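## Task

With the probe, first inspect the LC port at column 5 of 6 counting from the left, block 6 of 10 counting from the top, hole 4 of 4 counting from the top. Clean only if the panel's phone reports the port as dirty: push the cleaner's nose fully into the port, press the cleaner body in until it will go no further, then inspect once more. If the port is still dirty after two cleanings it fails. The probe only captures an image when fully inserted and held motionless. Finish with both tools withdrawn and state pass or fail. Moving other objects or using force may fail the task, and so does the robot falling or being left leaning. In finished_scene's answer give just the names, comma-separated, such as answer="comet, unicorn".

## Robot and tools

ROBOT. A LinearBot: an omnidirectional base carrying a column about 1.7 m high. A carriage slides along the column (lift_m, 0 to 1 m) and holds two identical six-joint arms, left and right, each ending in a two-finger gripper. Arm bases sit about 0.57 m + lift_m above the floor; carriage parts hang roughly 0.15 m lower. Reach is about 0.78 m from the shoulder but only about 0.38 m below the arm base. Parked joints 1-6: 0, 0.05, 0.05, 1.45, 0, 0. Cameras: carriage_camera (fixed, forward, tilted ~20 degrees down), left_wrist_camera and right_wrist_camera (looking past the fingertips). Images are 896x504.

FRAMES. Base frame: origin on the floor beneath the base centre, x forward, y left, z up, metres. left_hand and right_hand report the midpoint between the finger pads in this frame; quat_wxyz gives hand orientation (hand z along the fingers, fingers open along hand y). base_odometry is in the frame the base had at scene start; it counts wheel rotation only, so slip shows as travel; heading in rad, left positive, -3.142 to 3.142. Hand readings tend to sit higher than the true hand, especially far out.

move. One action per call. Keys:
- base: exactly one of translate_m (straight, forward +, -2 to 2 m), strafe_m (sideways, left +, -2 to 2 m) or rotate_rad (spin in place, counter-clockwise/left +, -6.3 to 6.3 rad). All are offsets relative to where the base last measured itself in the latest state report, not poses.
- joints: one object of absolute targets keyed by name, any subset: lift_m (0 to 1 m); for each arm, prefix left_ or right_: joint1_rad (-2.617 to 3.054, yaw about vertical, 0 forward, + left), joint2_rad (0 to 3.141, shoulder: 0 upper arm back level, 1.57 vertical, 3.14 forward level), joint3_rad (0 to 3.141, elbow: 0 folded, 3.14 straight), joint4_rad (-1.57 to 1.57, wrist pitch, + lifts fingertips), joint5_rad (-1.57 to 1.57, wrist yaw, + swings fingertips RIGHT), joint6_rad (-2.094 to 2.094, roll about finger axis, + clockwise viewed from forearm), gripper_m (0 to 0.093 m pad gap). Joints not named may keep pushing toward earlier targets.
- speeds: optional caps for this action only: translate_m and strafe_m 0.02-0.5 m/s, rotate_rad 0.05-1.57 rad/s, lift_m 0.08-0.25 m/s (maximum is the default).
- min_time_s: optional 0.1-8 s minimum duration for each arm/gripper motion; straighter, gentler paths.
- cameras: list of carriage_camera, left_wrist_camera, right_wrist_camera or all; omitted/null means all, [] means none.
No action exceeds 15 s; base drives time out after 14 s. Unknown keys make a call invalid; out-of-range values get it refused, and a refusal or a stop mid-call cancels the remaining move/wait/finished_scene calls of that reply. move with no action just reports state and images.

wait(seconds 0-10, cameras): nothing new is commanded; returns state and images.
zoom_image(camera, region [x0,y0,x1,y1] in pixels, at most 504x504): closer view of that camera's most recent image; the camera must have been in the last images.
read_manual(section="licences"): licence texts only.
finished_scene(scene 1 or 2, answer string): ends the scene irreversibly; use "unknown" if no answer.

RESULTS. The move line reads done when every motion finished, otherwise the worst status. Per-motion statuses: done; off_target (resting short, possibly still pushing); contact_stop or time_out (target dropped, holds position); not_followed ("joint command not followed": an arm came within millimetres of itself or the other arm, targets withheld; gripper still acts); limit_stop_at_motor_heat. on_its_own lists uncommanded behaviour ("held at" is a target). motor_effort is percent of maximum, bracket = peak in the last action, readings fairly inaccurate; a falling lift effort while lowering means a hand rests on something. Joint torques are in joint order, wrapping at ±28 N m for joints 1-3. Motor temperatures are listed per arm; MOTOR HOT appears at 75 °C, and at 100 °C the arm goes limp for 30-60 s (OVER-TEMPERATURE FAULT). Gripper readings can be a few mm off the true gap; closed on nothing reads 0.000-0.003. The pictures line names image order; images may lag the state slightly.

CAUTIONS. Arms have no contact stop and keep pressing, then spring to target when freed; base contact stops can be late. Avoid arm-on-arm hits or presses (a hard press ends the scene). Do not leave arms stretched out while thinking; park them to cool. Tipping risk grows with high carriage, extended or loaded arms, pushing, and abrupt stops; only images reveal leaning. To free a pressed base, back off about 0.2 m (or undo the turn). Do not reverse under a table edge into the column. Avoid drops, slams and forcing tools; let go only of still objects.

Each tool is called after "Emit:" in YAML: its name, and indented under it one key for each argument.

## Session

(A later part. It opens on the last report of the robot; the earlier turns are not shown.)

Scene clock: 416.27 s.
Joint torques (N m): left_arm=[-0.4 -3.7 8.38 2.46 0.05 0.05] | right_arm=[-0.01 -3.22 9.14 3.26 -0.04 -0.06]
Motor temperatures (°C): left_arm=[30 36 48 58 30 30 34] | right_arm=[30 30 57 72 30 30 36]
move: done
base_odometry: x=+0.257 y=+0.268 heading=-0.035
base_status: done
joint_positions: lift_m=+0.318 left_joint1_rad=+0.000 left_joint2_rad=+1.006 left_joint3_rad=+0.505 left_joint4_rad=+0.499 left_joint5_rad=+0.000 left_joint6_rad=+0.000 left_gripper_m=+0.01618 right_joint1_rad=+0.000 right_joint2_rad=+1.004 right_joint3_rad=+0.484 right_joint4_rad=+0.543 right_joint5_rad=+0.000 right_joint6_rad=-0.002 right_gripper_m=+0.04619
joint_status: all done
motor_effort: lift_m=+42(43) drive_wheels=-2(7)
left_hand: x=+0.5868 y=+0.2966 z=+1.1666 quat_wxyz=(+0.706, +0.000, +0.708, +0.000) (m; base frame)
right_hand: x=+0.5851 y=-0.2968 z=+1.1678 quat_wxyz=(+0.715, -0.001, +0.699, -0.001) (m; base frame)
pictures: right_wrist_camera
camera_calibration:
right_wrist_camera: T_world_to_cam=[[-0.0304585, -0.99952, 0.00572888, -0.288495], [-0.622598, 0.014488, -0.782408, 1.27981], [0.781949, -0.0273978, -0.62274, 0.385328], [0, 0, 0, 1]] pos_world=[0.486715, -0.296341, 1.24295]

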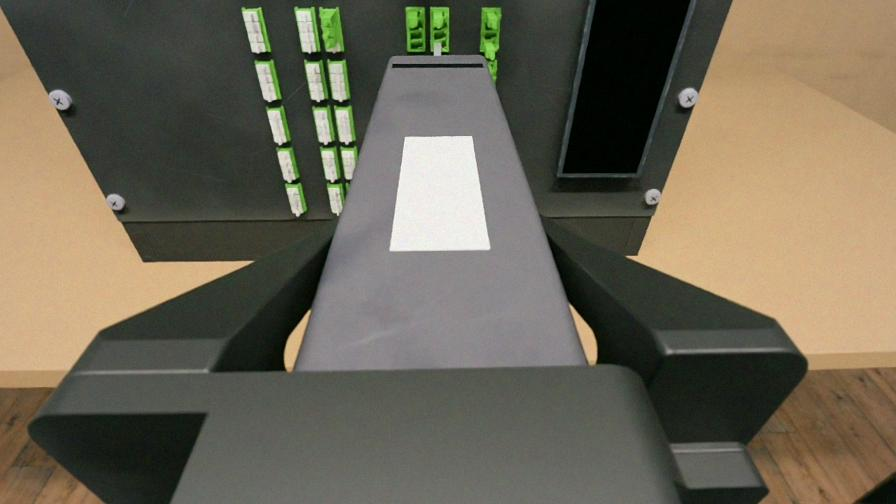

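Emit:
move:
  base: {"strafe_m":-0.0006}
  cameras: []

Emit:
move:
  base: {"translate_m":0.0055}
  speeds: {"translate_m":0.02}
  cameras: ["right_wrist_camera"]

Emit:
zoom_image:
  camera: "right_wrist_camera"
  region: [422, 36, 452, 60]

Scene clock: 419.07 s.
Joint torques (N m): left_arm=[-0.43 -3.71 8.35 2.49 -0.02 0.05] | right_arm=[-0.01 -3.33 9.2 3.26 -0.04 -0.07]
Motor temperatures (°C): left_arm=[30 36 48 58 30 30 34] | right_arm=[30 30 57 73 30 30 36]
move: done
base_odometry: x=+0.257 y=+0.267 heading=-0.034
base_status: done
joint_positions: lift_m=+0.318 left_joint1_rad=+0.000 left_joint2_rad=+1.006 left_joint3_rad=+0.505 left_joint4_rad=+0.499 left_joint5_rad=+0.000 left_joint6_rad=+0.000 left_gripper_m=+0.01618 right_joint1_rad=+0.000 right_joint2_rad=+1.004 right_joint3_rad=+0.484 right_joint4_rad=+0.543 right_joint5_rad=+0.000 right_joint6_rad=-0.002 right_gripper_m=+0.04619
joint_status: not commanded
motor_effort: lift_m=+42(42) drive_wheels=-2(5)
left_hand: x=+0.5868 y=+0.2966 z=+1.1666 quat_wxyz=(+0.706, +0.000, +0.708, +0.000) (m; base frame)
right_hand: x=+0.5851 y=-0.2968 z=+1.1678 quat_wxyz=(+0.715, -0.001, +0.699, -0.001) (m; base frame)
pictures: none
No camera images: "cameras" was empty.

Scene clock: 419.73 s.
Joint torques (N m): left_arm=[-0.43 -3.67 8.44 2.47 -0.03 0.06] | right_arm=[0.1 -0.91 9.28 3.57 0.01 -0.05]
Motor temperatures (°C): left_arm=[30 36 48 58 30 30 34] | right_arm=[30 30 57 73 30 30 36]
move: done
base_odometry: x=+0.262 y=+0.267 heading=-0.034
base_status: done
joint_positions: lift_m=+0.318 left_joint1_rad=+0.000 left_joint2_rad=+1.006 left_joint3_rad=+0.505 left_joint4_rad=+0.499 left_joint5_rad=+0.000 left_joint6_rad=+0.000 left_gripper_m=+0.01618 right_joint1_rad=+0.000 right_joint2_rad=+0.981 right_joint3_rad=+0.484 right_joint4_rad=+0.516 right_joint5_rad=+0.000 right_joint6_rad=-0.002 right_gripper_m=+0.04619
joint_status: not commanded
motor_effort: lift_m=+42(43) drive_wheels=+8(13)
left_hand: x=+0.5868 y=+0.2966 z=+1.1666 quat_wxyz=(+0.706, +0.000, +0.708, +0.000) (m; base frame)
right_hand: x=+0.5814 y=-0.2969 z=+1.1694 quat_wxyz=(+0.714, +0.000, +0.700, -0.001) (m; base frame)
pictures: right_wrist_camera
camera_calibration:
right_wrist_camera: T_world_to_cam=[[-0.030865, -0.999507, 0.00575696, -0.288445], [-0.624699, 0.014794, -0.780726, 1.27827], [0.780256, -0.0276935, -0.624847, 0.392583], [0, 0, 0, 1]] pos_world=[0.483318, -0.296342, 1.24495]

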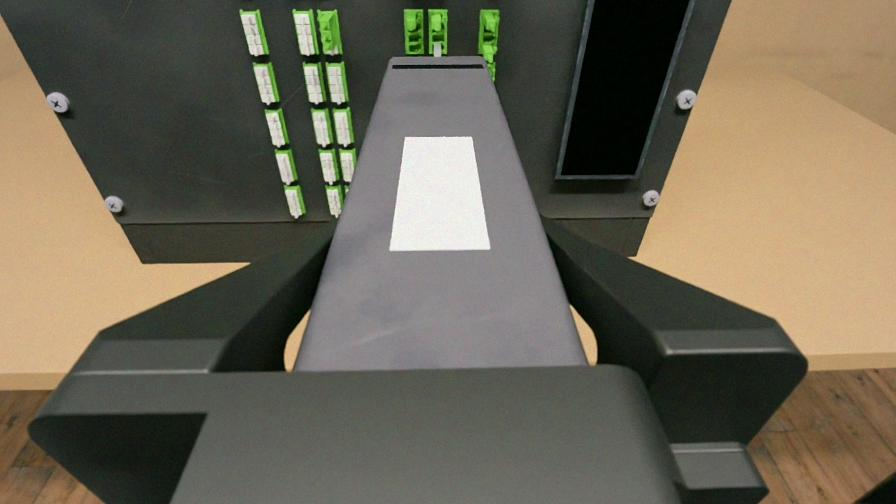

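Scaled by 16.800 from the camera's 896x504 image, which has a finer 1280x720 frame.

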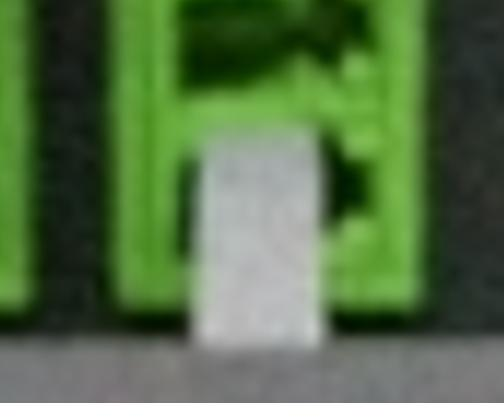

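Emit:
move:
  base: {"translate_m":-0.006}
  speeds: {"translate_m":0.03}
  cameras: []

Emit:
move:
  base: {"strafe_m":0.0008}
  cameras: ["right_wrist_camera"]

Emit:
zoom_image:
  camera: "right_wrist_camera"
  region: [422, 30, 452, 54]

Scene clock: 424.87 s.
Joint torques (N m): left_arm=[-0.42 -3.66 8.38 2.47 -0.02 0.06] | right_arm=[0.05 -2.85 9.16 3.31 -0.05 -0.05]
Motor temperatures (°C): left_arm=[30 36 49 58 30 30 34] | right_arm=[30 30 58 73 30 30 36]
move: done
base_odometry: x=+0.256 y=+0.268 heading=-0.034
base_status: done
joint_positions: lift_m=+0.318 left_joint1_rad=+0.000 left_joint2_rad=+1.006 left_joint3_rad=+0.505 left_joint4_rad=+0.499 left_joint5_rad=+0.000 left_joint6_rad=+0.000 left_gripper_m=+0.01618 right_joint1_rad=+0.000 right_joint2_rad=+1.001 right_joint3_rad=+0.484 right_joint4_rad=+0.539 right_joint5_rad=+0.000 right_joint6_rad=-0.002 right_gripper_m=+0.04619
joint_status: not commanded
motor_effort: lift_m=+41(43) drive_wheels=+2(9)
left_hand: x=+0.5868 y=+0.2966 z=+1.1666 quat_wxyz=(+0.706, +0.000, +0.708, +0.000) (m; base frame)
right_hand: x=+0.5845 y=-0.2969 z=+1.1681 quat_wxyz=(+0.715, +0.000, +0.699, -0.001) (m; base frame)
pictures: none
No camera images: "cameras" was empty.

Scene clock: 425.30 s.
Joint torques (N m): left_arm=[-0.31 -3.64 8.4 2.47 -0.04 0.05] | right_arm=[-0.03 -2.97 9.11 3.29 -0.03 -0.07]
Motor temperatures (°C): left_arm=[30 36 49 58 30 30 34] | right_arm=[30 30 58 73 30 30 36]
move: done
base_odometry: x=+0.256 y=+0.268 heading=-0.034
base_status: done
joint_positions: lift_m=+0.318 left_joint1_rad=-0.001 left_joint2_rad=+1.006 left_joint3_rad=+0.505 left_joint4_rad=+0.499 left_joint5_rad=+0.000 left_joint6_rad=+0.000 left_gripper_m=+0.01618 right_joint1_rad=+0.000 right_joint2_rad=+1.001 right_joint3_rad=+0.484 right_joint4_rad=+0.542 right_joint5_rad=+0.000 right_joint6_rad=-0.002 right_gripper_m=+0.04619
joint_status: not commanded
motor_effort: lift_m=+42(43) drive_wheels=+2(5)
left_hand: x=+0.5868 y=+0.2965 z=+1.1666 quat_wxyz=(+0.706, +0.000, +0.708, +0.000) (m; base frame)
right_hand: x=+0.5845 y=-0.2968 z=+1.1689 quat_wxyz=(+0.716, -0.001, +0.698, -0.001) (m; base frame)
pictures: right_wrist_camera
camera_calibration:
right_wrist_camera: T_world_to_cam=[[-0.0304776, -0.99952, 0.00563577, -0.288399], [-0.620248, 0.0144906, -0.784272, 1.28112], [0.783814, -0.0273983, -0.620391, 0.382628], [0, 0, 0, 1]] pos_world=[0.485912, -0.296341, 1.24375]

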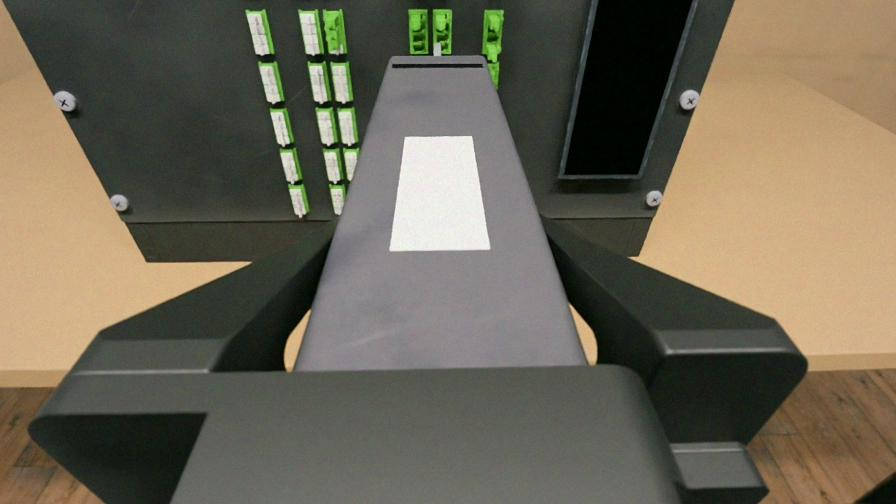

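Scaled by 16.800 from the camera's 896x504 image, which has a finer 1280x720 frame.

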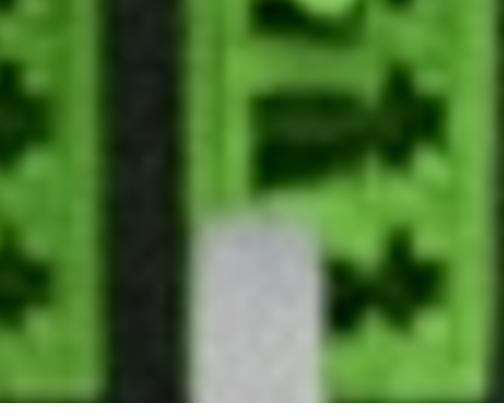

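Emit:
wait:
  seconds: 0.3
  cameras: ["right_wrist_camera"]

Emit:
zoom_image:
  camera: "right_wrist_camera"
  region: [422, 30, 452, 54]

Scene clock: 435.57 s.
Joint torques (N m): left_arm=[-0.36 -3.71 8.42 2.47 -0.02 0.05] | right_arm=[0.05 -2.96 9.17 3.29 0.01 -0.05]
Motor temperatures (°C): left_arm=[30 36 49 59 30 30 34] | right_arm=[30 30 58 74 30 30 36]
base_odometry: x=+0.256 y=+0.268 heading=-0.034
base_status: done
joint_positions: lift_m=+0.318 left_joint1_rad=-0.001 left_joint2_rad=+1.006 left_joint3_rad=+0.505 left_joint4_rad=+0.499 left_joint5_rad=+0.000 left_joint6_rad=+0.000 left_gripper_m=+0.01618 right_joint1_rad=+0.000 right_joint2_rad=+1.001 right_joint3_rad=+0.484 right_joint4_rad=+0.542 right_joint5_rad=+0.000 right_joint6_rad=-0.002 right_gripper_m=+0.04619
joint_status: not commanded
motor_effort: lift_m=+42(43) drive_wheels=+2(5)
left_hand: x=+0.5868 y=+0.2965 z=+1.1666 quat_wxyz=(+0.706, +0.000, +0.708, +0.000) (m; base frame)
right_hand: x=+0.5845 y=-0.2968 z=+1.1689 quat_wxyz=(+0.716, -0.001, +0.698, -0.001) (m; base frame)
wait: 0.30 s; at rest from the start
pictures: right_wrist_camera
camera_calibration:
right_wrist_camera: T_world_to_cam=[[-0.0304776, -0.99952, 0.00563577, -0.288399], [-0.620248, 0.0144906, -0.784272, 1.28112], [0.783814, -0.0273983, -0.620391, 0.382628], [0, 0, 0, 1]] pos_world=[0.485912, -0.296341, 1.24375]

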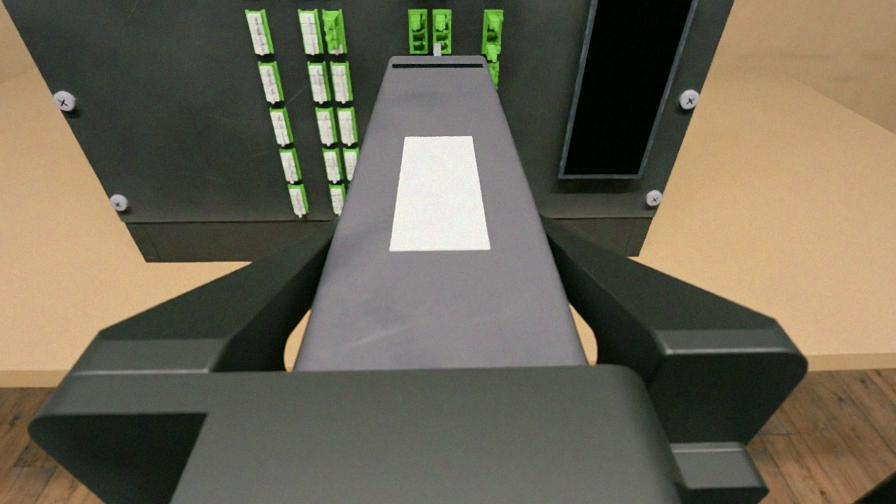

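Scaled by 16.800 from the camera's 896x504 image, which has a finer 1280x720 frame.

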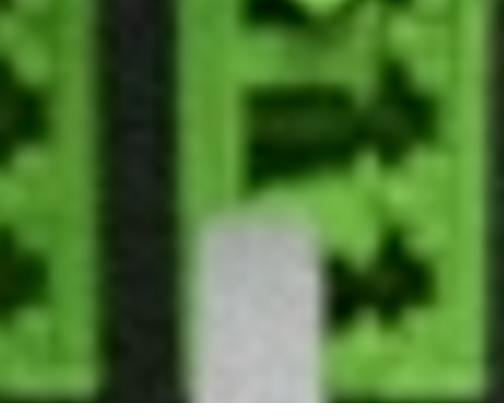

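Emit:
move:
  base: {"strafe_m":-0.0018}
  joints: {"lift_m":0.3162}
  cameras: []

Emit:
wait:
  seconds: 0.7
  cameras: ["right_wrist_camera"]

Emit:
zoom_image:
  camera: "right_wrist_camera"
  region: [422, 30, 452, 54]

Scene clock: 440.37 s.
Joint torques (N m): left_arm=[-0.5 -3.71 8.4 2.47 -0.05 0.08] | right_arm=[0.05 -2.89 9.13 3.28 -0.06 -0.04]
Motor temperatures (°C): left_arm=[30 36 49 59 30 30 34] | right_arm=[30 30 58 74 30 30 36]
move: done
base_odometry: x=+0.256 y=+0.267 heading=-0.034
base_status: done
joint_positions: lift_m=+0.316 left_joint1_rad=+0.000 left_joint2_rad=+1.006 left_joint3_rad=+0.505 left_joint4_rad=+0.499 left_joint5_rad=+0.000 left_joint6_rad=+0.000 left_gripper_m=+0.01618 right_joint1_rad=+0.000 right_joint2_rad=+1.001 right_joint3_rad=+0.484 right_joint4_rad=+0.543 right_joint5_rad=+0.000 right_joint6_rad=-0.002 right_gripper_m=+0.04619
joint_status: all done
motor_effort: lift_m=+35(36) drive_wheels=+3(5)
left_hand: x=+0.5868 y=+0.2967 z=+1.1653 quat_wxyz=(+0.706, +0.000, +0.708, +0.000) (m; base frame)
right_hand: x=+0.5845 y=-0.2969 z=+1.1679 quat_wxyz=(+0.716, +0.000, +0.698, -0.001) (m; base frame)
pictures: none
No camera images: "cameras" was empty.

Scene clock: 441.07 s.
Joint torques (N m): left_arm=[-0.46 -3.69 8.43 2.47 -0.03 0.05] | right_arm=[0.09 -2.97 9.17 3.29 -0.06 -0.04]
Motor temperatures (°C): left_arm=[30 36 49 59 30 30 34] | right_arm=[30 30 58 74 30 30 36]
base_odometry: x=+0.256 y=+0.267 heading=-0.034
base_status: done
joint_positions: lift_m=+0.316 left_joint1_rad=+0.000 left_joint2_rad=+1.006 left_joint3_rad=+0.505 left_joint4_rad=+0.499 left_joint5_rad=+0.000 left_joint6_rad=+0.000 left_gripper_m=+0.01618 right_joint1_rad=+0.000 right_joint2_rad=+1.001 right_joint3_rad=+0.484 right_joint4_rad=+0.543 right_joint5_rad=+0.000 right_joint6_rad=-0.002 right_gripper_m=+0.04619
joint_status: all done
motor_effort: lift_m=+35(36) drive_wheels=+3(5)
left_hand: x=+0.5868 y=+0.2967 z=+1.1653 quat_wxyz=(+0.706, +0.000, +0.708, +0.000) (m; base frame)
right_hand: x=+0.5845 y=-0.2969 z=+1.1679 quat_wxyz=(+0.716, +0.000, +0.698, -0.001) (m; base frame)
wait: 0.70 s; at rest by 0.27 s
pictures: right_wrist_camera
camera_calibration:
right_wrist_camera: T_world_to_cam=[[-0.0309014, -0.999507, 0.00555501, -0.288086], [-0.619625, 0.0147952, -0.784759, 1.28059], [0.78429, -0.0276921, -0.619776, 0.380942], [0, 0, 0, 1]] pos_world=[0.485811, -0.296342, 1.24265]

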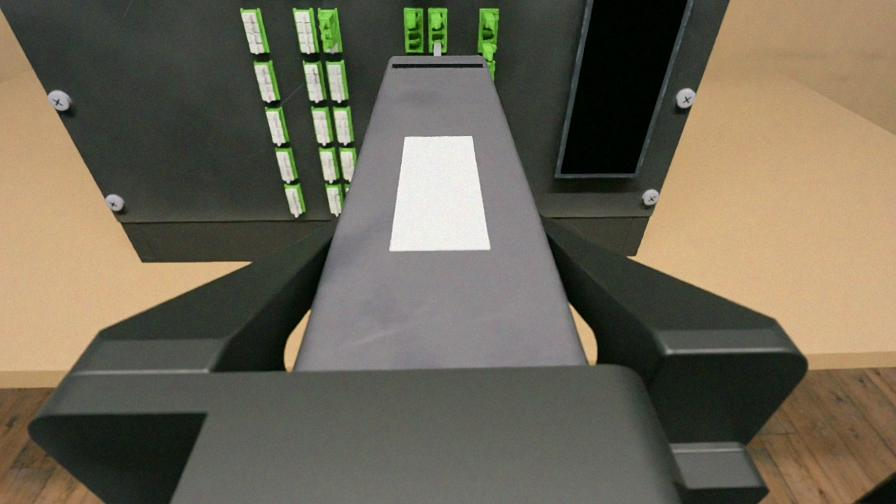

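Scaled by 16.800 from the camera's 896x504 image, which has a finer 1280x720 frame.

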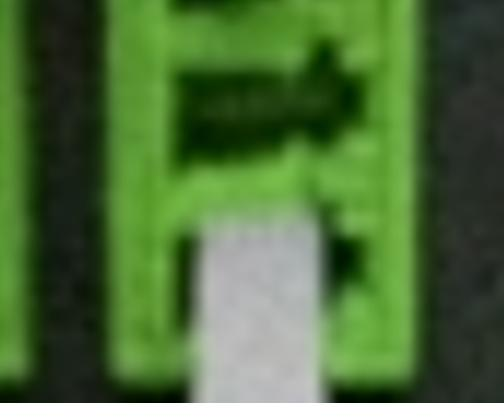

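Emit:
move:
  base: {"strafe_m":0.0008}
  joints: {"lift_m":0.3152}
  cameras: []

Emit:
wait:
  seconds: 0.7
  cameras: ["right_wrist_camera"]

Emit:
zoom_image:
  camera: "right_wrist_camera"
  region: [422, 30, 452, 54]

Scene clock: 445.13 s.
Joint torques (N m): left_arm=[-0.42 -3.71 8.4 2.48 -0.09 0.06] | right_arm=[-0.01 -2.97 9.2 3.25 -0.05 -0.08]
Motor temperatures (°C): left_arm=[30 36 49 59 30 30 34] | right_arm=[30 30 59 74 30 30 36]
move: done
base_odometry: x=+0.256 y=+0.267 heading=-0.034
base_status: done
joint_positions: lift_m=+0.315 left_joint1_rad=+0.000 left_joint2_rad=+1.006 left_joint3_rad=+0.505 left_joint4_rad=+0.499 left_joint5_rad=+0.000 left_joint6_rad=+0.000 left_gripper_m=+0.01618 right_joint1_rad=+0.000 right_joint2_rad=+1.001 right_joint3_rad=+0.485 right_joint4_rad=+0.543 right_joint5_rad=+0.000 right_joint6_rad=-0.002 right_gripper_m=+0.04619
joint_status: all done
motor_effort: lift_m=+35(36) drive_wheels=+0(5)
left_hand: x=+0.5868 y=+0.2967 z=+1.1644 quat_wxyz=(+0.706, +0.000, +0.708, +0.000) (m; base frame)
right_hand: x=+0.5846 y=-0.2969 z=+1.1671 quat_wxyz=(+0.716, +0.000, +0.698, -0.001) (m; base frame)
pictures: none
No camera images: "cameras" was empty.

Scene clock: 445.83 s.
Joint torques (N m): left_arm=[-0.38 -3.71 8.43 2.46 -0.02 0.05] | right_arm=[0.1 -2.91 9.16 3.27 -0.04 -0.06]
Motor temperatures (°C): left_arm=[30 36 49 59 30 30 34] | right_arm=[30 30 59 74 30 30 36]
base_odometry: x=+0.256 y=+0.267 heading=-0.034
base_status: done
joint_positions: lift_m=+0.315 left_joint1_rad=+0.000 left_joint2_rad=+1.006 left_joint3_rad=+0.505 left_joint4_rad=+0.499 left_joint5_rad=+0.000 left_joint6_rad=+0.000 left_gripper_m=+0.01618 right_joint1_rad=+0.000 right_joint2_rad=+1.001 right_joint3_rad=+0.485 right_joint4_rad=+0.543 right_joint5_rad=+0.000 right_joint6_rad=-0.002 right_gripper_m=+0.04619
joint_status: all done
motor_effort: lift_m=+35(36) drive_wheels=+0(5)
left_hand: x=+0.5868 y=+0.2966 z=+1.1644 quat_wxyz=(+0.706, +0.000, +0.708, +0.000) (m; base frame)
right_hand: x=+0.5846 y=-0.2969 z=+1.1671 quat_wxyz=(+0.716, +0.000, +0.698, -0.001) (m; base frame)
wait: 0.70 s; at rest by 0.27 s
pictures: right_wrist_camera
camera_calibration:
right_wrist_camera: T_world_to_cam=[[-0.0309043, -0.999507, 0.00554341, -0.288063], [-0.61928, 0.014794, -0.785031, 1.28019], [0.784562, -0.0276938, -0.619432, 0.379807], [0, 0, 0, 1]] pos_world=[0.48591, -0.296342, 1.24185]

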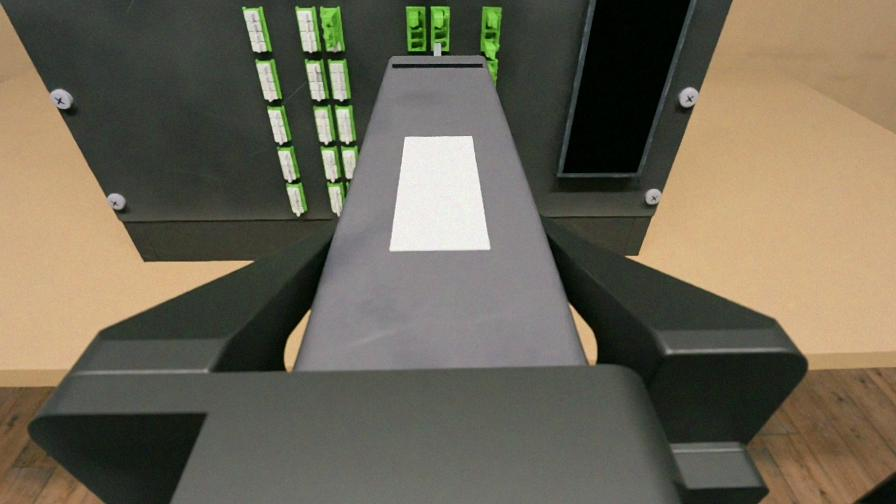

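Scaled by 16.800 from the camera's 896x504 image, which has a finer 1280x720 frame.

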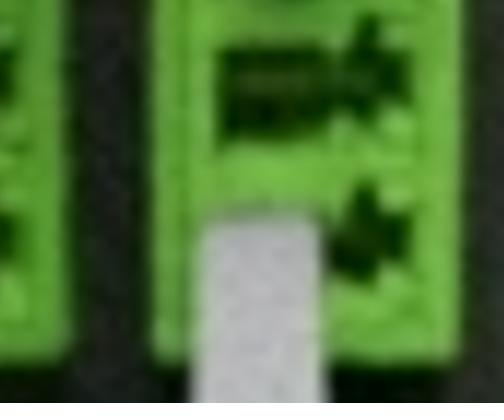

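Emit:
move:
  base: {"strafe_m":-0.0004}
  cameras: []

Emit:
wait:
  seconds: 0.7
  cameras: ["right_wrist_camera"]

Emit:
zoom_image:
  camera: "right_wrist_camera"
  region: [422, 30, 452, 54]

Scene clock: 449.80 s.
Joint torques (N m): left_arm=[-0.35 -3.64 8.44 2.47 -0.04 0.05] | right_arm=[0.08 -2.95 9.13 3.28 -0.04 -0.07]
Motor temperatures (°C): left_arm=[30 36 49 59 30 30 34] | right_arm=[30 30 59 75 30 30 36]
move: done
MOTOR HOT: joint 4 (wrist pitch) of the right arm reports 75 °C; the controller stops that arm at 100 °C. To cool a motor, set the load down, stop pushing, or move to a pose that needs little force.
base_odometry: x=+0.256 y=+0.267 heading=-0.034
base_status: done
joint_positions: lift_m=+0.315 left_joint1_rad=+0.000 left_joint2_rad=+1.006 left_joint3_rad=+0.505 left_joint4_rad=+0.499 left_joint5_rad=+0.000 left_joint6_rad=+0.000 left_gripper_m=+0.01618 right_joint1_rad=+0.000 right_joint2_rad=+1.001 right_joint3_rad=+0.485 right_joint4_rad=+0.543 right_joint5_rad=+0.000 right_joint6_rad=-0.002 right_gripper_m=+0.04619
joint_status: not commanded
motor_effort: lift_m=+35(36) drive_wheels=+1(6)
left_hand: x=+0.5868 y=+0.2966 z=+1.1644 quat_wxyz=(+0.706, +0.000, +0.708, +0.000) (m; base frame)
right_hand: x=+0.5846 y=-0.2969 z=+1.1671 quat_wxyz=(+0.716, +0.000, +0.698, -0.001) (m; base frame)
pictures: none
No camera images: "cameras" was empty.

Scene clock: 450.50 s.
Joint torques (N m): left_arm=[-0.4 -3.71 8.46 2.47 -0.03 0.06] | right_arm=[0.09 -2.99 9.1 3.26 -0.04 -0.07]
Motor temperatures (°C): left_arm=[30 36 49 59 30 30 34] | right_arm=[30 30 59 75 30 30 36]
MOTOR HOT: still on. Joint 4 (wrist pitch) of the right arm reports 75 °C.
base_odometry: x=+0.256 y=+0.267 heading=-0.034
base_status: done
joint_positions: lift_m=+0.315 left_joint1_rad=+0.000 left_joint2_rad=+1.006 left_joint3_rad=+0.505 left_joint4_rad=+0.499 left_joint5_rad=+0.000 left_joint6_rad=+0.000 left_gripper_m=+0.01618 right_joint1_rad=+0.000 right_joint2_rad=+1.001 right_joint3_rad=+0.485 right_joint4_rad=+0.543 right_joint5_rad=+0.000 right_joint6_rad=-0.002 right_gripper_m=+0.04619
joint_status: not commanded
motor_effort: lift_m=+34(36) drive_wheels=+1(6)
left_hand: x=+0.5868 y=+0.2966 z=+1.1644 quat_wxyz=(+0.706, +0.000, +0.708, +0.000) (m; base frame)
right_hand: x=+0.5846 y=-0.2969 z=+1.1671 quat_wxyz=(+0.716, +0.000, +0.698, -0.001) (m; base frame)
wait: 0.70 s; at rest by 0.27 s
pictures: right_wrist_camera
camera_calibration:
right_wrist_camera: T_world_to_cam=[[-0.0309043, -0.999507, 0.00554341, -0.288063], [-0.61928, 0.014794, -0.785031, 1.28019], [0.784562, -0.0276938, -0.619432, 0.379807], [0, 0, 0, 1]] pos_world=[0.48591, -0.296342, 1.24185]

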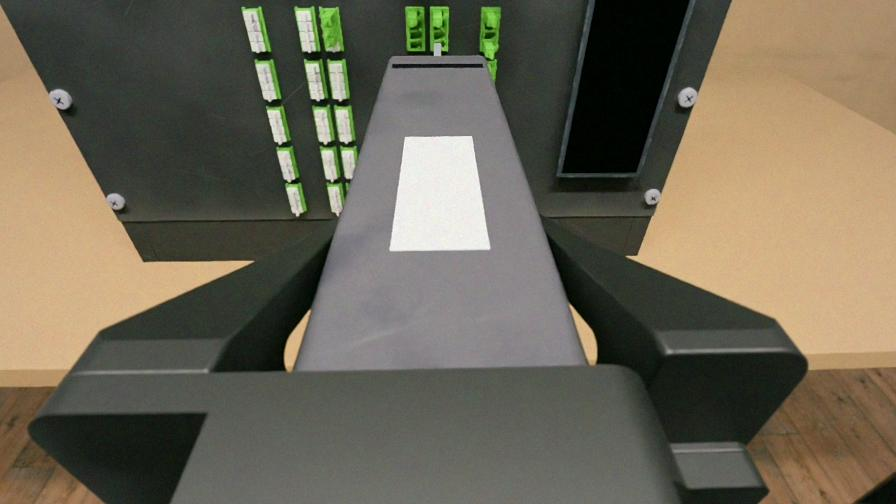

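Scaled by 16.800 from the camera's 896x504 image, which has a finer 1280x720 frame.

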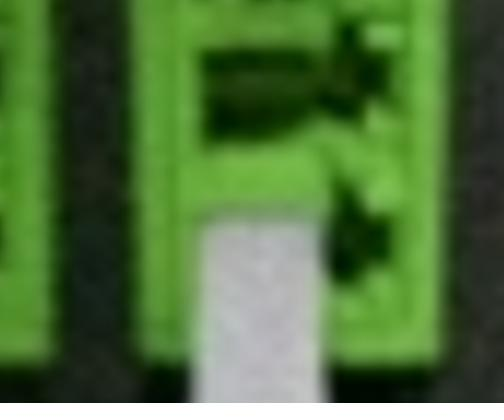

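Emit:
move:
  joints: {"lift_m":0.3144}
  cameras: []

Emit:
move:
  base: {"translate_m":0.006}
  speeds: {"translate_m":0.02}
  cameras: []

Emit:
wait:
  seconds: 0.5
  cameras: ["right_wrist_camera"]

Emit:
zoom_image:
  camera: "right_wrist_camera"
  region: [422, 36, 452, 60]

Scene clock: 454.27 s.
Joint torques (N m): left_arm=[-0.39 -3.7 8.39 2.48 -0.03 0.06] | right_arm=[0.06 -2.93 9.18 3.25 -0.03 -0.04]
Motor temperatures (°C): left_arm=[30 36 49 59 30 30 34] | right_arm=[30 30 60 75 30 30 36]
move: done
MOTOR HOT: still on. Joint 4 (wrist pitch) of the right arm reports 75 °C.
base_odometry: x=+0.256 y=+0.267 heading=-0.034
base_status: not commanded
joint_positions: lift_m=+0.315 left_joint1_rad=+0.000 left_joint2_rad=+1.006 left_joint3_rad=+0.505 left_joint4_rad=+0.499 left_joint5_rad=+0.000 left_joint6_rad=+0.000 left_gripper_m=+0.01618 right_joint1_rad=+0.000 right_joint2_rad=+1.001 right_joint3_rad=+0.485 right_joint4_rad=+0.543 right_joint5_rad=+0.000 right_joint6_rad=-0.002 right_gripper_m=+0.04619
joint_status: all done
motor_effort: lift_m=+35(36) drive_wheels=+1(1)
left_hand: x=+0.5868 y=+0.2966 z=+1.1636 quat_wxyz=(+0.706, +0.000, +0.708, +0.000) (m; base frame)
right_hand: x=+0.5846 y=-0.2969 z=+1.1662 quat_wxyz=(+0.716, +0.000, +0.698, -0.001) (m; base frame)
pictures: none
No camera images: "cameras" was empty.

Scene clock: 454.97 s.
Joint torques (N m): left_arm=[-0.4 -3.64 8.49 2.49 -0.03 0.05] | right_arm=[0.13 -3.12 9.02 3.22 -0.04 -0.04]
Motor temperatures (°C): left_arm=[30 36 49 59 30 30 34] | right_arm=[30 30 60 75 30 30 36]
move: done
MOTOR HOT: still on. Joint 4 (wrist pitch) of the right arm reports 75 °C.
base_odometry: x=+0.262 y=+0.267 heading=-0.034
base_status: done
joint_positions: lift_m=+0.315 left_joint1_rad=+0.000 left_joint2_rad=+1.006 left_joint3_rad=+0.505 left_joint4_rad=+0.500 left_joint5_rad=+0.000 left_joint6_rad=+0.000 left_gripper_m=+0.01618 right_joint1_rad=+0.000 right_joint2_rad=+1.004 right_joint3_rad=+0.485 right_joint4_rad=+0.546 right_joint5_rad=+0.000 right_joint6_rad=-0.002 right_gripper_m=+0.04619
joint_status: not commanded
motor_effort: lift_m=+35(36) drive_wheels=-3(14)
left_hand: x=+0.5868 y=+0.2966 z=+1.1637 quat_wxyz=(+0.707, +0.000, +0.708, +0.000) (m; base frame)
right_hand: x=+0.5850 y=-0.2969 z=+1.1662 quat_wxyz=(+0.717, +0.000, +0.698, -0.001) (m; base frame)
pictures: none
No camera images: "cameras" was empty.

Scene clock: 455.47 s.
Joint torques (N m): left_arm=[-0.39 -3.64 8.43 2.48 -0.02 0.06] | right_arm=[0.01 -3.15 9.02 3.24 -0.02 -0.04]
Motor temperatures (°C): left_arm=[30 36 49 59 30 30 34] | right_arm=[30 30 60 75 30 30 36]
MOTOR HOT: still on. Joint 4 (wrist pitch) of the right arm reports 75 °C.
base_odometry: x=+0.262 y=+0.267 heading=-0.034
base_status: done
joint_positions: lift_m=+0.315 left_joint1_rad=+0.000 left_joint2_rad=+1.006 left_joint3_rad=+0.505 left_joint4_rad=+0.500 left_joint5_rad=+0.000 left_joint6_rad=+0.000 left_gripper_m=+0.01618 right_joint1_rad=+0.000 right_joint2_rad=+1.004 right_joint3_rad=+0.485 right_joint4_rad=+0.546 right_joint5_rad=+0.000 right_joint6_rad=-0.002 right_gripper_m=+0.04619
joint_status: not commanded
motor_effort: lift_m=+35(36) drive_wheels=-3(14)
left_hand: x=+0.5868 y=+0.2966 z=+1.1637 quat_wxyz=(+0.707, +0.000, +0.708, +0.000) (m; base frame)
right_hand: x=+0.5850 y=-0.2969 z=+1.1662 quat_wxyz=(+0.717, +0.000, +0.698, -0.001) (m; base frame)
wait: 0.50 s; at rest by 0.27 s
pictures: right_wrist_camera
camera_calibration:
right_wrist_camera: T_world_to_cam=[[-0.0309069, -0.999507, 0.00553217, -0.28803], [-0.618997, 0.0147944, -0.785254, 1.27987], [0.784785, -0.0276942, -0.619149, 0.378478], [0, 0, 0, 1]] pos_world=[0.48631, -0.296342, 1.24095]

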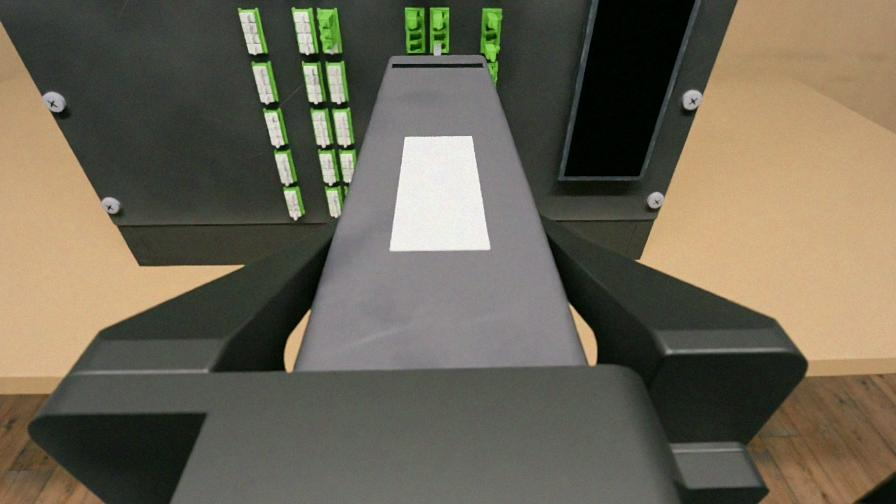

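Scaled by 16.800 from the camera's 896x504 image, which has a finer 1280x720 frame.

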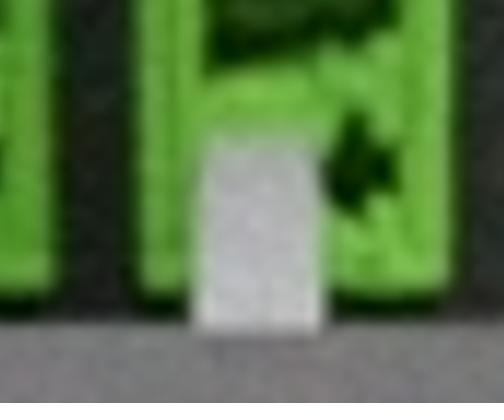

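Emit:
move:
  base: {"translate_m":0.003}
  speeds: {"translate_m":0.02}
  cameras: []

Emit:
wait:
  seconds: 4
  cameras: ["right_wrist_camera"]

Emit:
zoom_image:
  camera: "right_wrist_camera"
  region: [422, 36, 452, 60]

Scene clock: 459.07 s.
Joint torques (N m): left_arm=[-0.38 -3.69 8.46 2.47 -0.02 0.06] | right_arm=[0.01 -2.41 9.09 3.33 -0.01 -0.07]
Motor temperatures (°C): left_arm=[30 36 49 59 30 30 34] | right_arm=[30 30 60 76 30 30 36]
move: done
MOTOR HOT: still on. Joint 4 (wrist pitch) of the right arm reports 76 °C.
base_odometry: x=+0.265 y=+0.267 heading=-0.033
base_status: done
joint_positions: lift_m=+0.315 left_joint1_rad=+0.000 left_joint2_rad=+1.006 left_joint3_rad=+0.505 left_joint4_rad=+0.500 left_joint5_rad=+0.000 left_joint6_rad=+0.000 left_gripper_m=+0.01618 right_joint1_rad=+0.000 right_joint2_rad=+0.997 right_joint3_rad=+0.485 right_joint4_rad=+0.538 right_joint5_rad=+0.000 right_joint6_rad=-0.002 right_gripper_m=+0.04619
joint_status: not commanded
motor_effort: lift_m=+34(36) drive_wheels=+6(13)
left_hand: x=+0.5868 y=+0.2966 z=+1.1637 quat_wxyz=(+0.707, +0.000, +0.708, +0.000) (m; base frame)
right_hand: x=+0.5839 y=-0.2969 z=+1.1666 quat_wxyz=(+0.716, +0.000, +0.698, -0.001) (m; base frame)
pictures: none
No camera images: "cameras" was empty.

Scene clock: 463.07 s.
Joint torques (N m): left_arm=[-0.42 -3.69 8.4 2.46 -0.03 0.06] | right_arm=[0.02 -2.54 9.2 3.35 -0.02 -0.04]
Motor temperatures (°C): left_arm=[30 36 49 59 30 30 34] | right_arm=[30 30 61 76 30 30 36]
MOTOR HOT: still on. Joint 4 (wrist pitch) of the right arm reports 76 °C.
base_odometry: x=+0.265 y=+0.267 heading=-0.033
base_status: done
joint_positions: lift_m=+0.315 left_joint1_rad=+0.000 left_joint2_rad=+1.006 left_joint3_rad=+0.505 left_joint4_rad=+0.500 left_joint5_rad=+0.000 left_joint6_rad=+0.000 left_gripper_m=+0.01618 right_joint1_rad=+0.000 right_joint2_rad=+0.997 right_joint3_rad=+0.485 right_joint4_rad=+0.538 right_joint5_rad=+0.000 right_joint6_rad=-0.001 right_gripper_m=+0.04619
joint_status: not commanded
motor_effort: lift_m=+34(36) drive_wheels=+6(13)
left_hand: x=+0.5868 y=+0.2966 z=+1.1637 quat_wxyz=(+0.707, +0.000, +0.708, +0.000) (m; base frame)
right_hand: x=+0.5839 y=-0.2969 z=+1.1666 quat_wxyz=(+0.716, +0.000, +0.698, -0.001) (m; base frame)
wait: 4.00 s; at rest by 0.27 s
pictures: right_wrist_camera
camera_calibration:
right_wrist_camera: T_world_to_cam=[[-0.0308667, -0.999512, 0.004788, -0.287262], [-0.619946, 0.015387, -0.784493, 1.27934], [0.784037, -0.027183, -0.620119, 0.381286], [0, 0, 0, 1]] pos_world=[0.485311, -0.296442, 1.24145]

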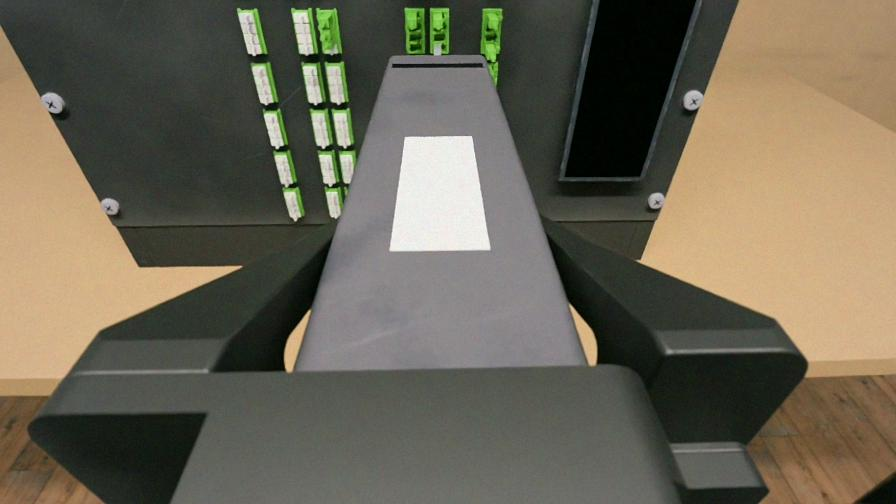

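Scaled by 16.800 from the camera's 896x504 image, which has a finer 1280x720 frame.

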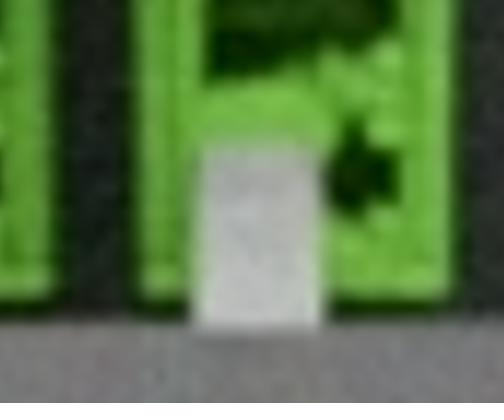

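Emit:
move:
  base: {"translate_m":-0.003}
  joints: {"right_joint6_rad":0.01}
  speeds: {"translate_m":0.03}
  cameras: []

Emit:
move:
  base: {"strafe_m":-0.0005}
  cameras: []

Emit:
move:
  base: {"translate_m":0.0035}
  speeds: {"translate_m":0.02}
  cameras: []

Emit:
wait:
  seconds: 1.5
  cameras: ["right_wrist_camera"]

Emit:
zoom_image:
  camera: "right_wrist_camera"
  region: [422, 36, 452, 60]

Scene clock: 481.03 s.
Joint torques (N m): left_arm=[-0.36 -3.7 8.47 2.46 -0.02 0.06] | right_arm=[-0.03 -4.04 8.75 3.21 -0.04 0]
Motor temperatures (°C): left_arm=[30 36 49 59 30 30 34] | right_arm=[30 30 62 75 30 30 37]
move: done
MOTOR HOT: still on. Joint 4 (wrist pitch) of the right arm reports 75 °C.
base_odometry: x=+0.262 y=+0.267 heading=-0.033
base_status: done
joint_positions: lift_m=+0.315 left_joint1_rad=+0.000 left_joint2_rad=+1.006 left_joint3_rad=+0.505 left_joint4_rad=+0.500 left_joint5_rad=+0.000 left_joint6_rad=+0.000 left_gripper_m=+0.01618 right_joint1_rad=+0.000 right_joint2_rad=+1.012 right_joint3_rad=+0.489 right_joint4_rad=+0.548 right_joint5_rad=+0.000 right_joint6_rad=+0.002 right_gripper_m=+0.04619
joint_status: all done
motor_effort: lift_m=+34(35) drive_wheels=+2(9)
left_hand: x=+0.5868 y=+0.2966 z=+1.1637 quat_wxyz=(+0.707, +0.000, +0.708, +0.000) (m; base frame)
right_hand: x=+0.5867 y=-0.2969 z=+1.1658 quat_wxyz=(+0.716, +0.001, +0.698, +0.001) (m; base frame)
pictures: none
No camera images: "cameras" was empty.

Scene clock: 481.43 s.
Joint torques (N m): left_arm=[-0.44 -3.69 8.39 2.47 -0.03 0.06] | right_arm=[0.01 -4.08 8.79 3.19 -0.02 -0.03]
Motor temperatures (°C): left_arm=[30 36 49 59 30 30 34] | right_arm=[30 30 62 75 30 30 37]
move: done
MOTOR HOT: still on. Joint 4 (wrist pitch) of the right arm reports 75 °C.
base_odometry: x=+0.262 y=+0.266 heading=-0.033
base_status: done
joint_positions: lift_m=+0.315 left_joint1_rad=+0.000 left_joint2_rad=+1.006 left_joint3_rad=+0.505 left_joint4_rad=+0.500 left_joint5_rad=+0.000 left_joint6_rad=+0.000 left_gripper_m=+0.01618 right_joint1_rad=+0.000 right_joint2_rad=+1.012 right_joint3_rad=+0.489 right_joint4_rad=+0.548 right_joint5_rad=+0.000 right_joint6_rad=+0.003 right_gripper_m=+0.04619
joint_status: not commanded
motor_effort: lift_m=+36(36) drive_wheels=+2(2)
left_hand: x=+0.5868 y=+0.2966 z=+1.1637 quat_wxyz=(+0.707, +0.000, +0.708, +0.000) (m; base frame)
right_hand: x=+0.5867 y=-0.2969 z=+1.1658 quat_wxyz=(+0.716, +0.001, +0.698, +0.001) (m; base frame)
pictures: none
No camera images: "cameras" was empty.

Scene clock: 482.00 s.
Joint torques (N m): left_arm=[-0.38 -3.71 8.4 2.46 -0.03 0.05] | right_arm=[-0.02 -2.03 8.72 3.47 -0.07 0]
Motor temperatures (°C): left_arm=[30 36 49 59 30 30 34] | right_arm=[30 30 62 75 30 30 37]
move: done
MOTOR HOT: still on. Joint 4 (wrist pitch) of the right arm reports 75 °C.
base_odometry: x=+0.265 y=+0.266 heading=-0.033
base_status: done
joint_positions: lift_m=+0.315 left_joint1_rad=+0.000 left_joint2_rad=+1.006 left_joint3_rad=+0.505 left_joint4_rad=+0.500 left_joint5_rad=+0.000 left_joint6_rad=+0.000 left_gripper_m=+0.01618 right_joint1_rad=+0.000 right_joint2_rad=+0.993 right_joint3_rad=+0.489 right_joint4_rad=+0.526 right_joint5_rad=+0.000 right_joint6_rad=+0.003 right_gripper_m=+0.04619
joint_status: not commanded
motor_effort: lift_m=+35(36) drive_wheels=+7(11)
left_hand: x=+0.5868 y=+0.2966 z=+1.1637 quat_wxyz=(+0.707, +0.000, +0.708, +0.000) (m; base frame)
right_hand: x=+0.5837 y=-0.2969 z=+1.1672 quat_wxyz=(+0.715, +0.001, +0.699, +0.001) (m; base frame)
pictures: none
No camera images: "cameras" was empty.

Scene clock: 483.50 s.
Joint torques (N m): left_arm=[-0.36 -3.73 8.43 2.47 -0.02 0.05] | right_arm=[0.12 -1.99 8.7 3.47 -0.04 0.01]
Motor temperatures (°C): left_arm=[30 36 49 59 30 30 34] | right_arm=[30 30 62 76 30 30 37]
MOTOR HOT: still on. Joint 4 (wrist pitch) of the right arm reports 76 °C.
base_odometry: x=+0.265 y=+0.266 heading=-0.033
base_status: done
joint_positions: lift_m=+0.315 left_joint1_rad=+0.000 left_joint2_rad=+1.006 left_joint3_rad=+0.505 left_joint4_rad=+0.500 left_joint5_rad=+0.000 left_joint6_rad=+0.000 left_gripper_m=+0.01618 right_joint1_rad=+0.000 right_joint2_rad=+0.993 right_joint3_rad=+0.489 right_joint4_rad=+0.526 right_joint5_rad=+0.000 right_joint6_rad=+0.004 right_gripper_m=+0.04619
joint_status: not commanded
motor_effort: lift_m=+35(36) drive_wheels=+6(11)
left_hand: x=+0.5868 y=+0.2966 z=+1.1637 quat_wxyz=(+0.707, +0.000, +0.708, +0.000) (m; base frame)
right_hand: x=+0.5837 y=-0.2969 z=+1.1672 quat_wxyz=(+0.715, +0.002, +0.699, +0.001) (m; base frame)
wait: 1.50 s; at rest by 0.27 s
pictures: right_wrist_camera
camera_calibration:
right_wrist_camera: T_world_to_cam=[[-0.0307035, -0.999529, -0.0000059234, -0.2817], [-0.622592, 0.0191294, -0.782313, 1.27981], [0.781944, -0.024016, -0.622886, 0.387289], [0, 0, 0, 1]] pos_world=[0.485315, -0.296748, 1.24245]

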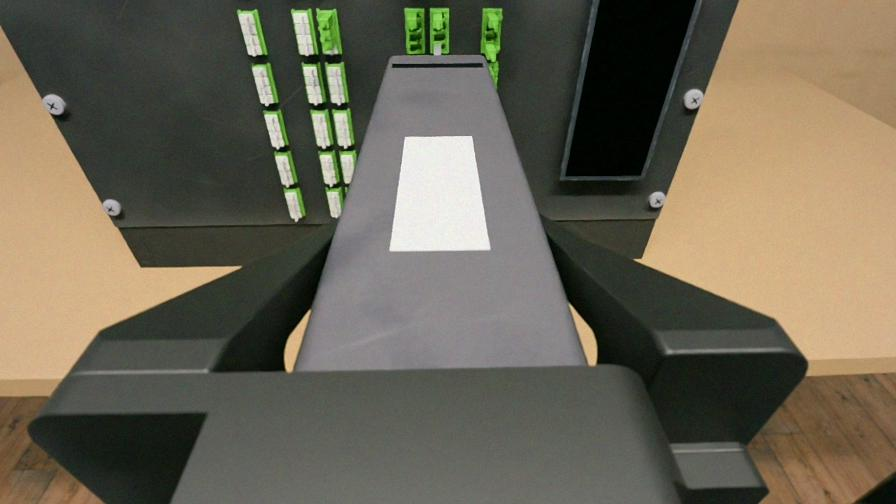

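Scaled by 16.800 from the camera's 896x504 image, which has a finer 1280x720 frame.

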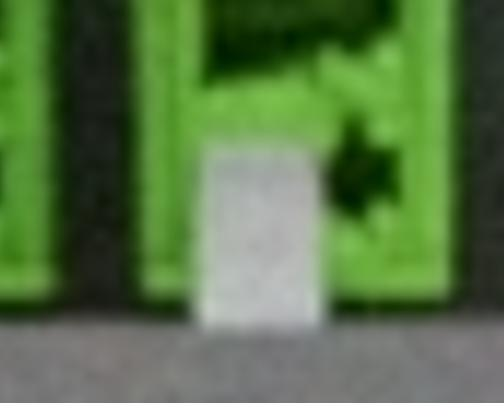

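Emit:
wait:
  seconds: 0.5

Emit:
zoom_image:
  camera: "right_wrist_camera"
  region: [397, 5, 477, 75]

Emit:
zoom_image:
  camera: "carriage_camera"
  region: [350, 150, 550, 300]

Scene clock: 501.50 s.
Joint torques (N m): left_arm=[-0.4 -3.67 8.39 2.47 -0.03 0.05] | right_arm=[0.01 -2.1 8.76 3.48 -0.03 -0.01]
Motor temperatures (°C): left_arm=[30 36 49 60 30 30 34] | right_arm=[30 30 60 83 30 30 37]
MOTOR HOT: still on. Joint 4 (wrist pitch) of the right arm reports 83 °C.
base_odometry: x=+0.265 y=+0.266 heading=-0.033
base_status: done
joint_positions: lift_m=+0.315 left_joint1_rad=+0.000 left_joint2_rad=+1.006 left_joint3_rad=+0.505 left_joint4_rad=+0.500 left_joint5_rad=+0.000 left_joint6_rad=+0.000 left_gripper_m=+0.01618 right_joint1_rad=+0.000 right_joint2_rad=+0.993 right_joint3_rad=+0.489 right_joint4_rad=+0.526 right_joint5_rad=+0.000 right_joint6_rad=+0.004 right_gripper_m=+0.04619
joint_status: not commanded
motor_effort: lift_m=+35(36) drive_wheels=+6(11)
left_hand: x=+0.5868 y=+0.2966 z=+1.1637 quat_wxyz=(+0.707, +0.000, +0.708, +0.000) (m; base frame)
right_hand: x=+0.5837 y=-0.2969 z=+1.1672 quat_wxyz=(+0.715, +0.002, +0.699, +0.001) (m; base frame)
wait: 0.50 s; at rest from the start
pictures: carriage_camera, left_wrist_camera, right_wrist_camera
camera_calibration:
carriage_camera: T_world_to_cam=[[0.0462105, -0.998783, 0.0172131, -0.030784], [-0.373918, -0.0332736, -0.926865, 1.26092], [0.92631, 0.0363946, -0.375001, 0.380866], [0, 0, 0, 1]] pos_world=[0.120105, -0.0026525, 1.31206]
left_wrist_camera: T_world_to_cam=[[0.00156359, -0.999775, 0.021168, 0.263955], [-0.57427, -0.0182273, -0.818463, 1.30077], [0.818664, -0.0108764, -0.57417, 0.317834], [0, 0, 0, 1]] pos_world=[0.486383, 0.291062, 1.24154]
right_wrist_camera: T_world_to_cam=[[-0.0307035, -0.999529, -0.0000059234, -0.2817], [-0.622592, 0.0191294, -0.782313, 1.27981], [0.781944, -0.024016, -0.622886, 0.387289], [0, 0, 0, 1]] pos_world=[0.485315, -0.296748, 1.24245]

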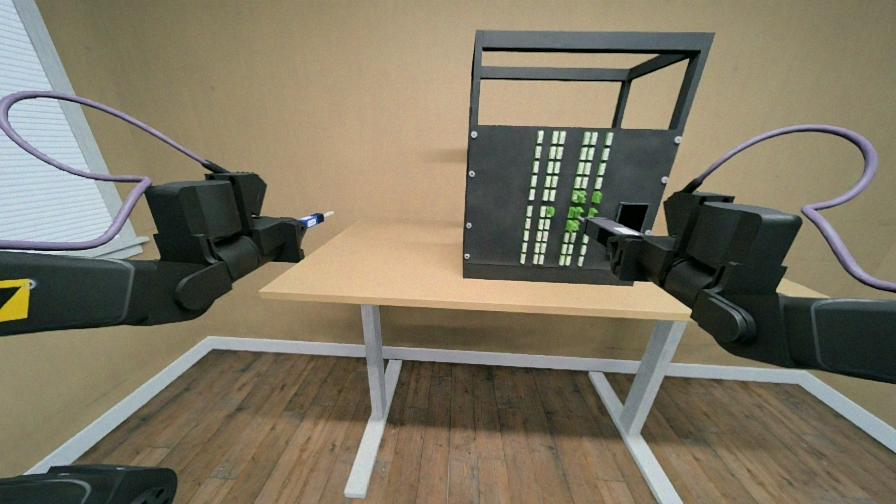

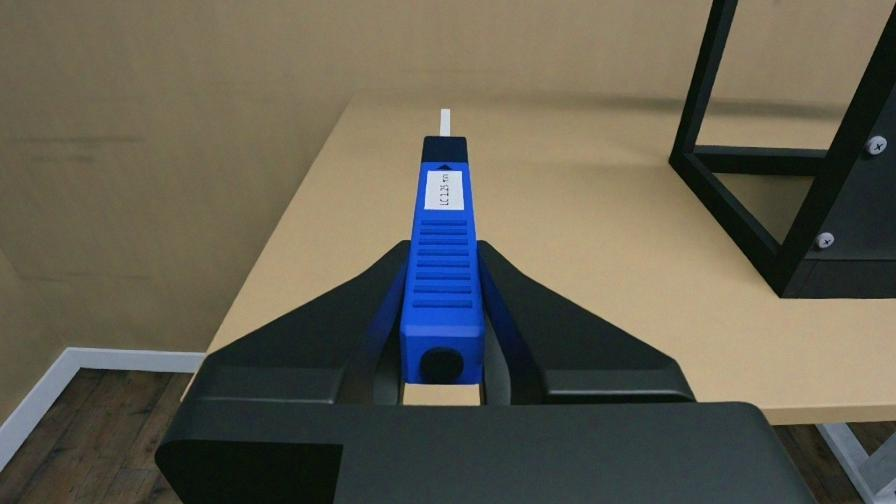

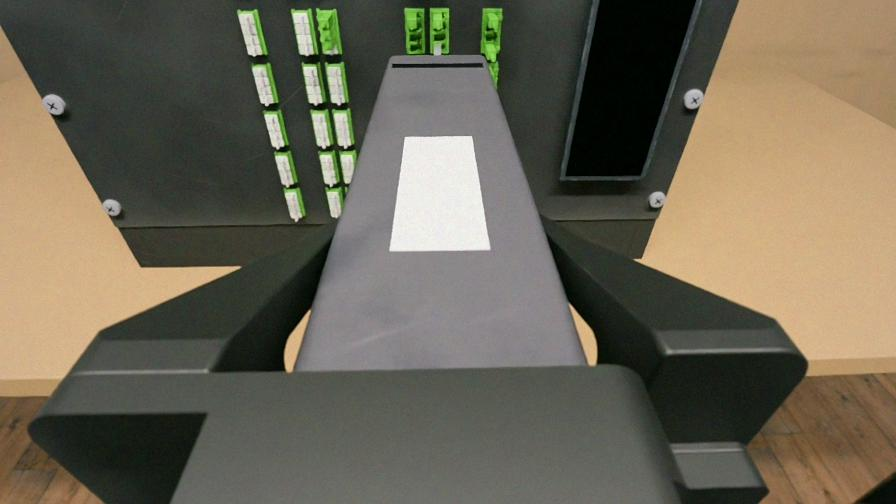

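Scaled by 6.300 from the camera's 896x504 image, which has a finer 1280x720 frame.

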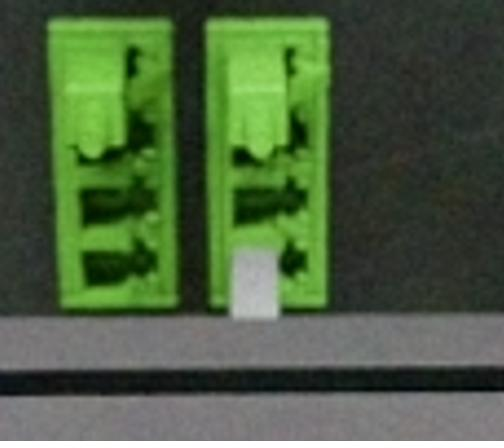

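Scaled by 2.520 from the camera's 896x504 image, which has a finer 1280x720 frame.

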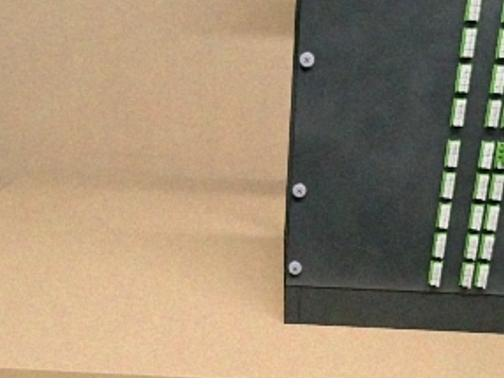

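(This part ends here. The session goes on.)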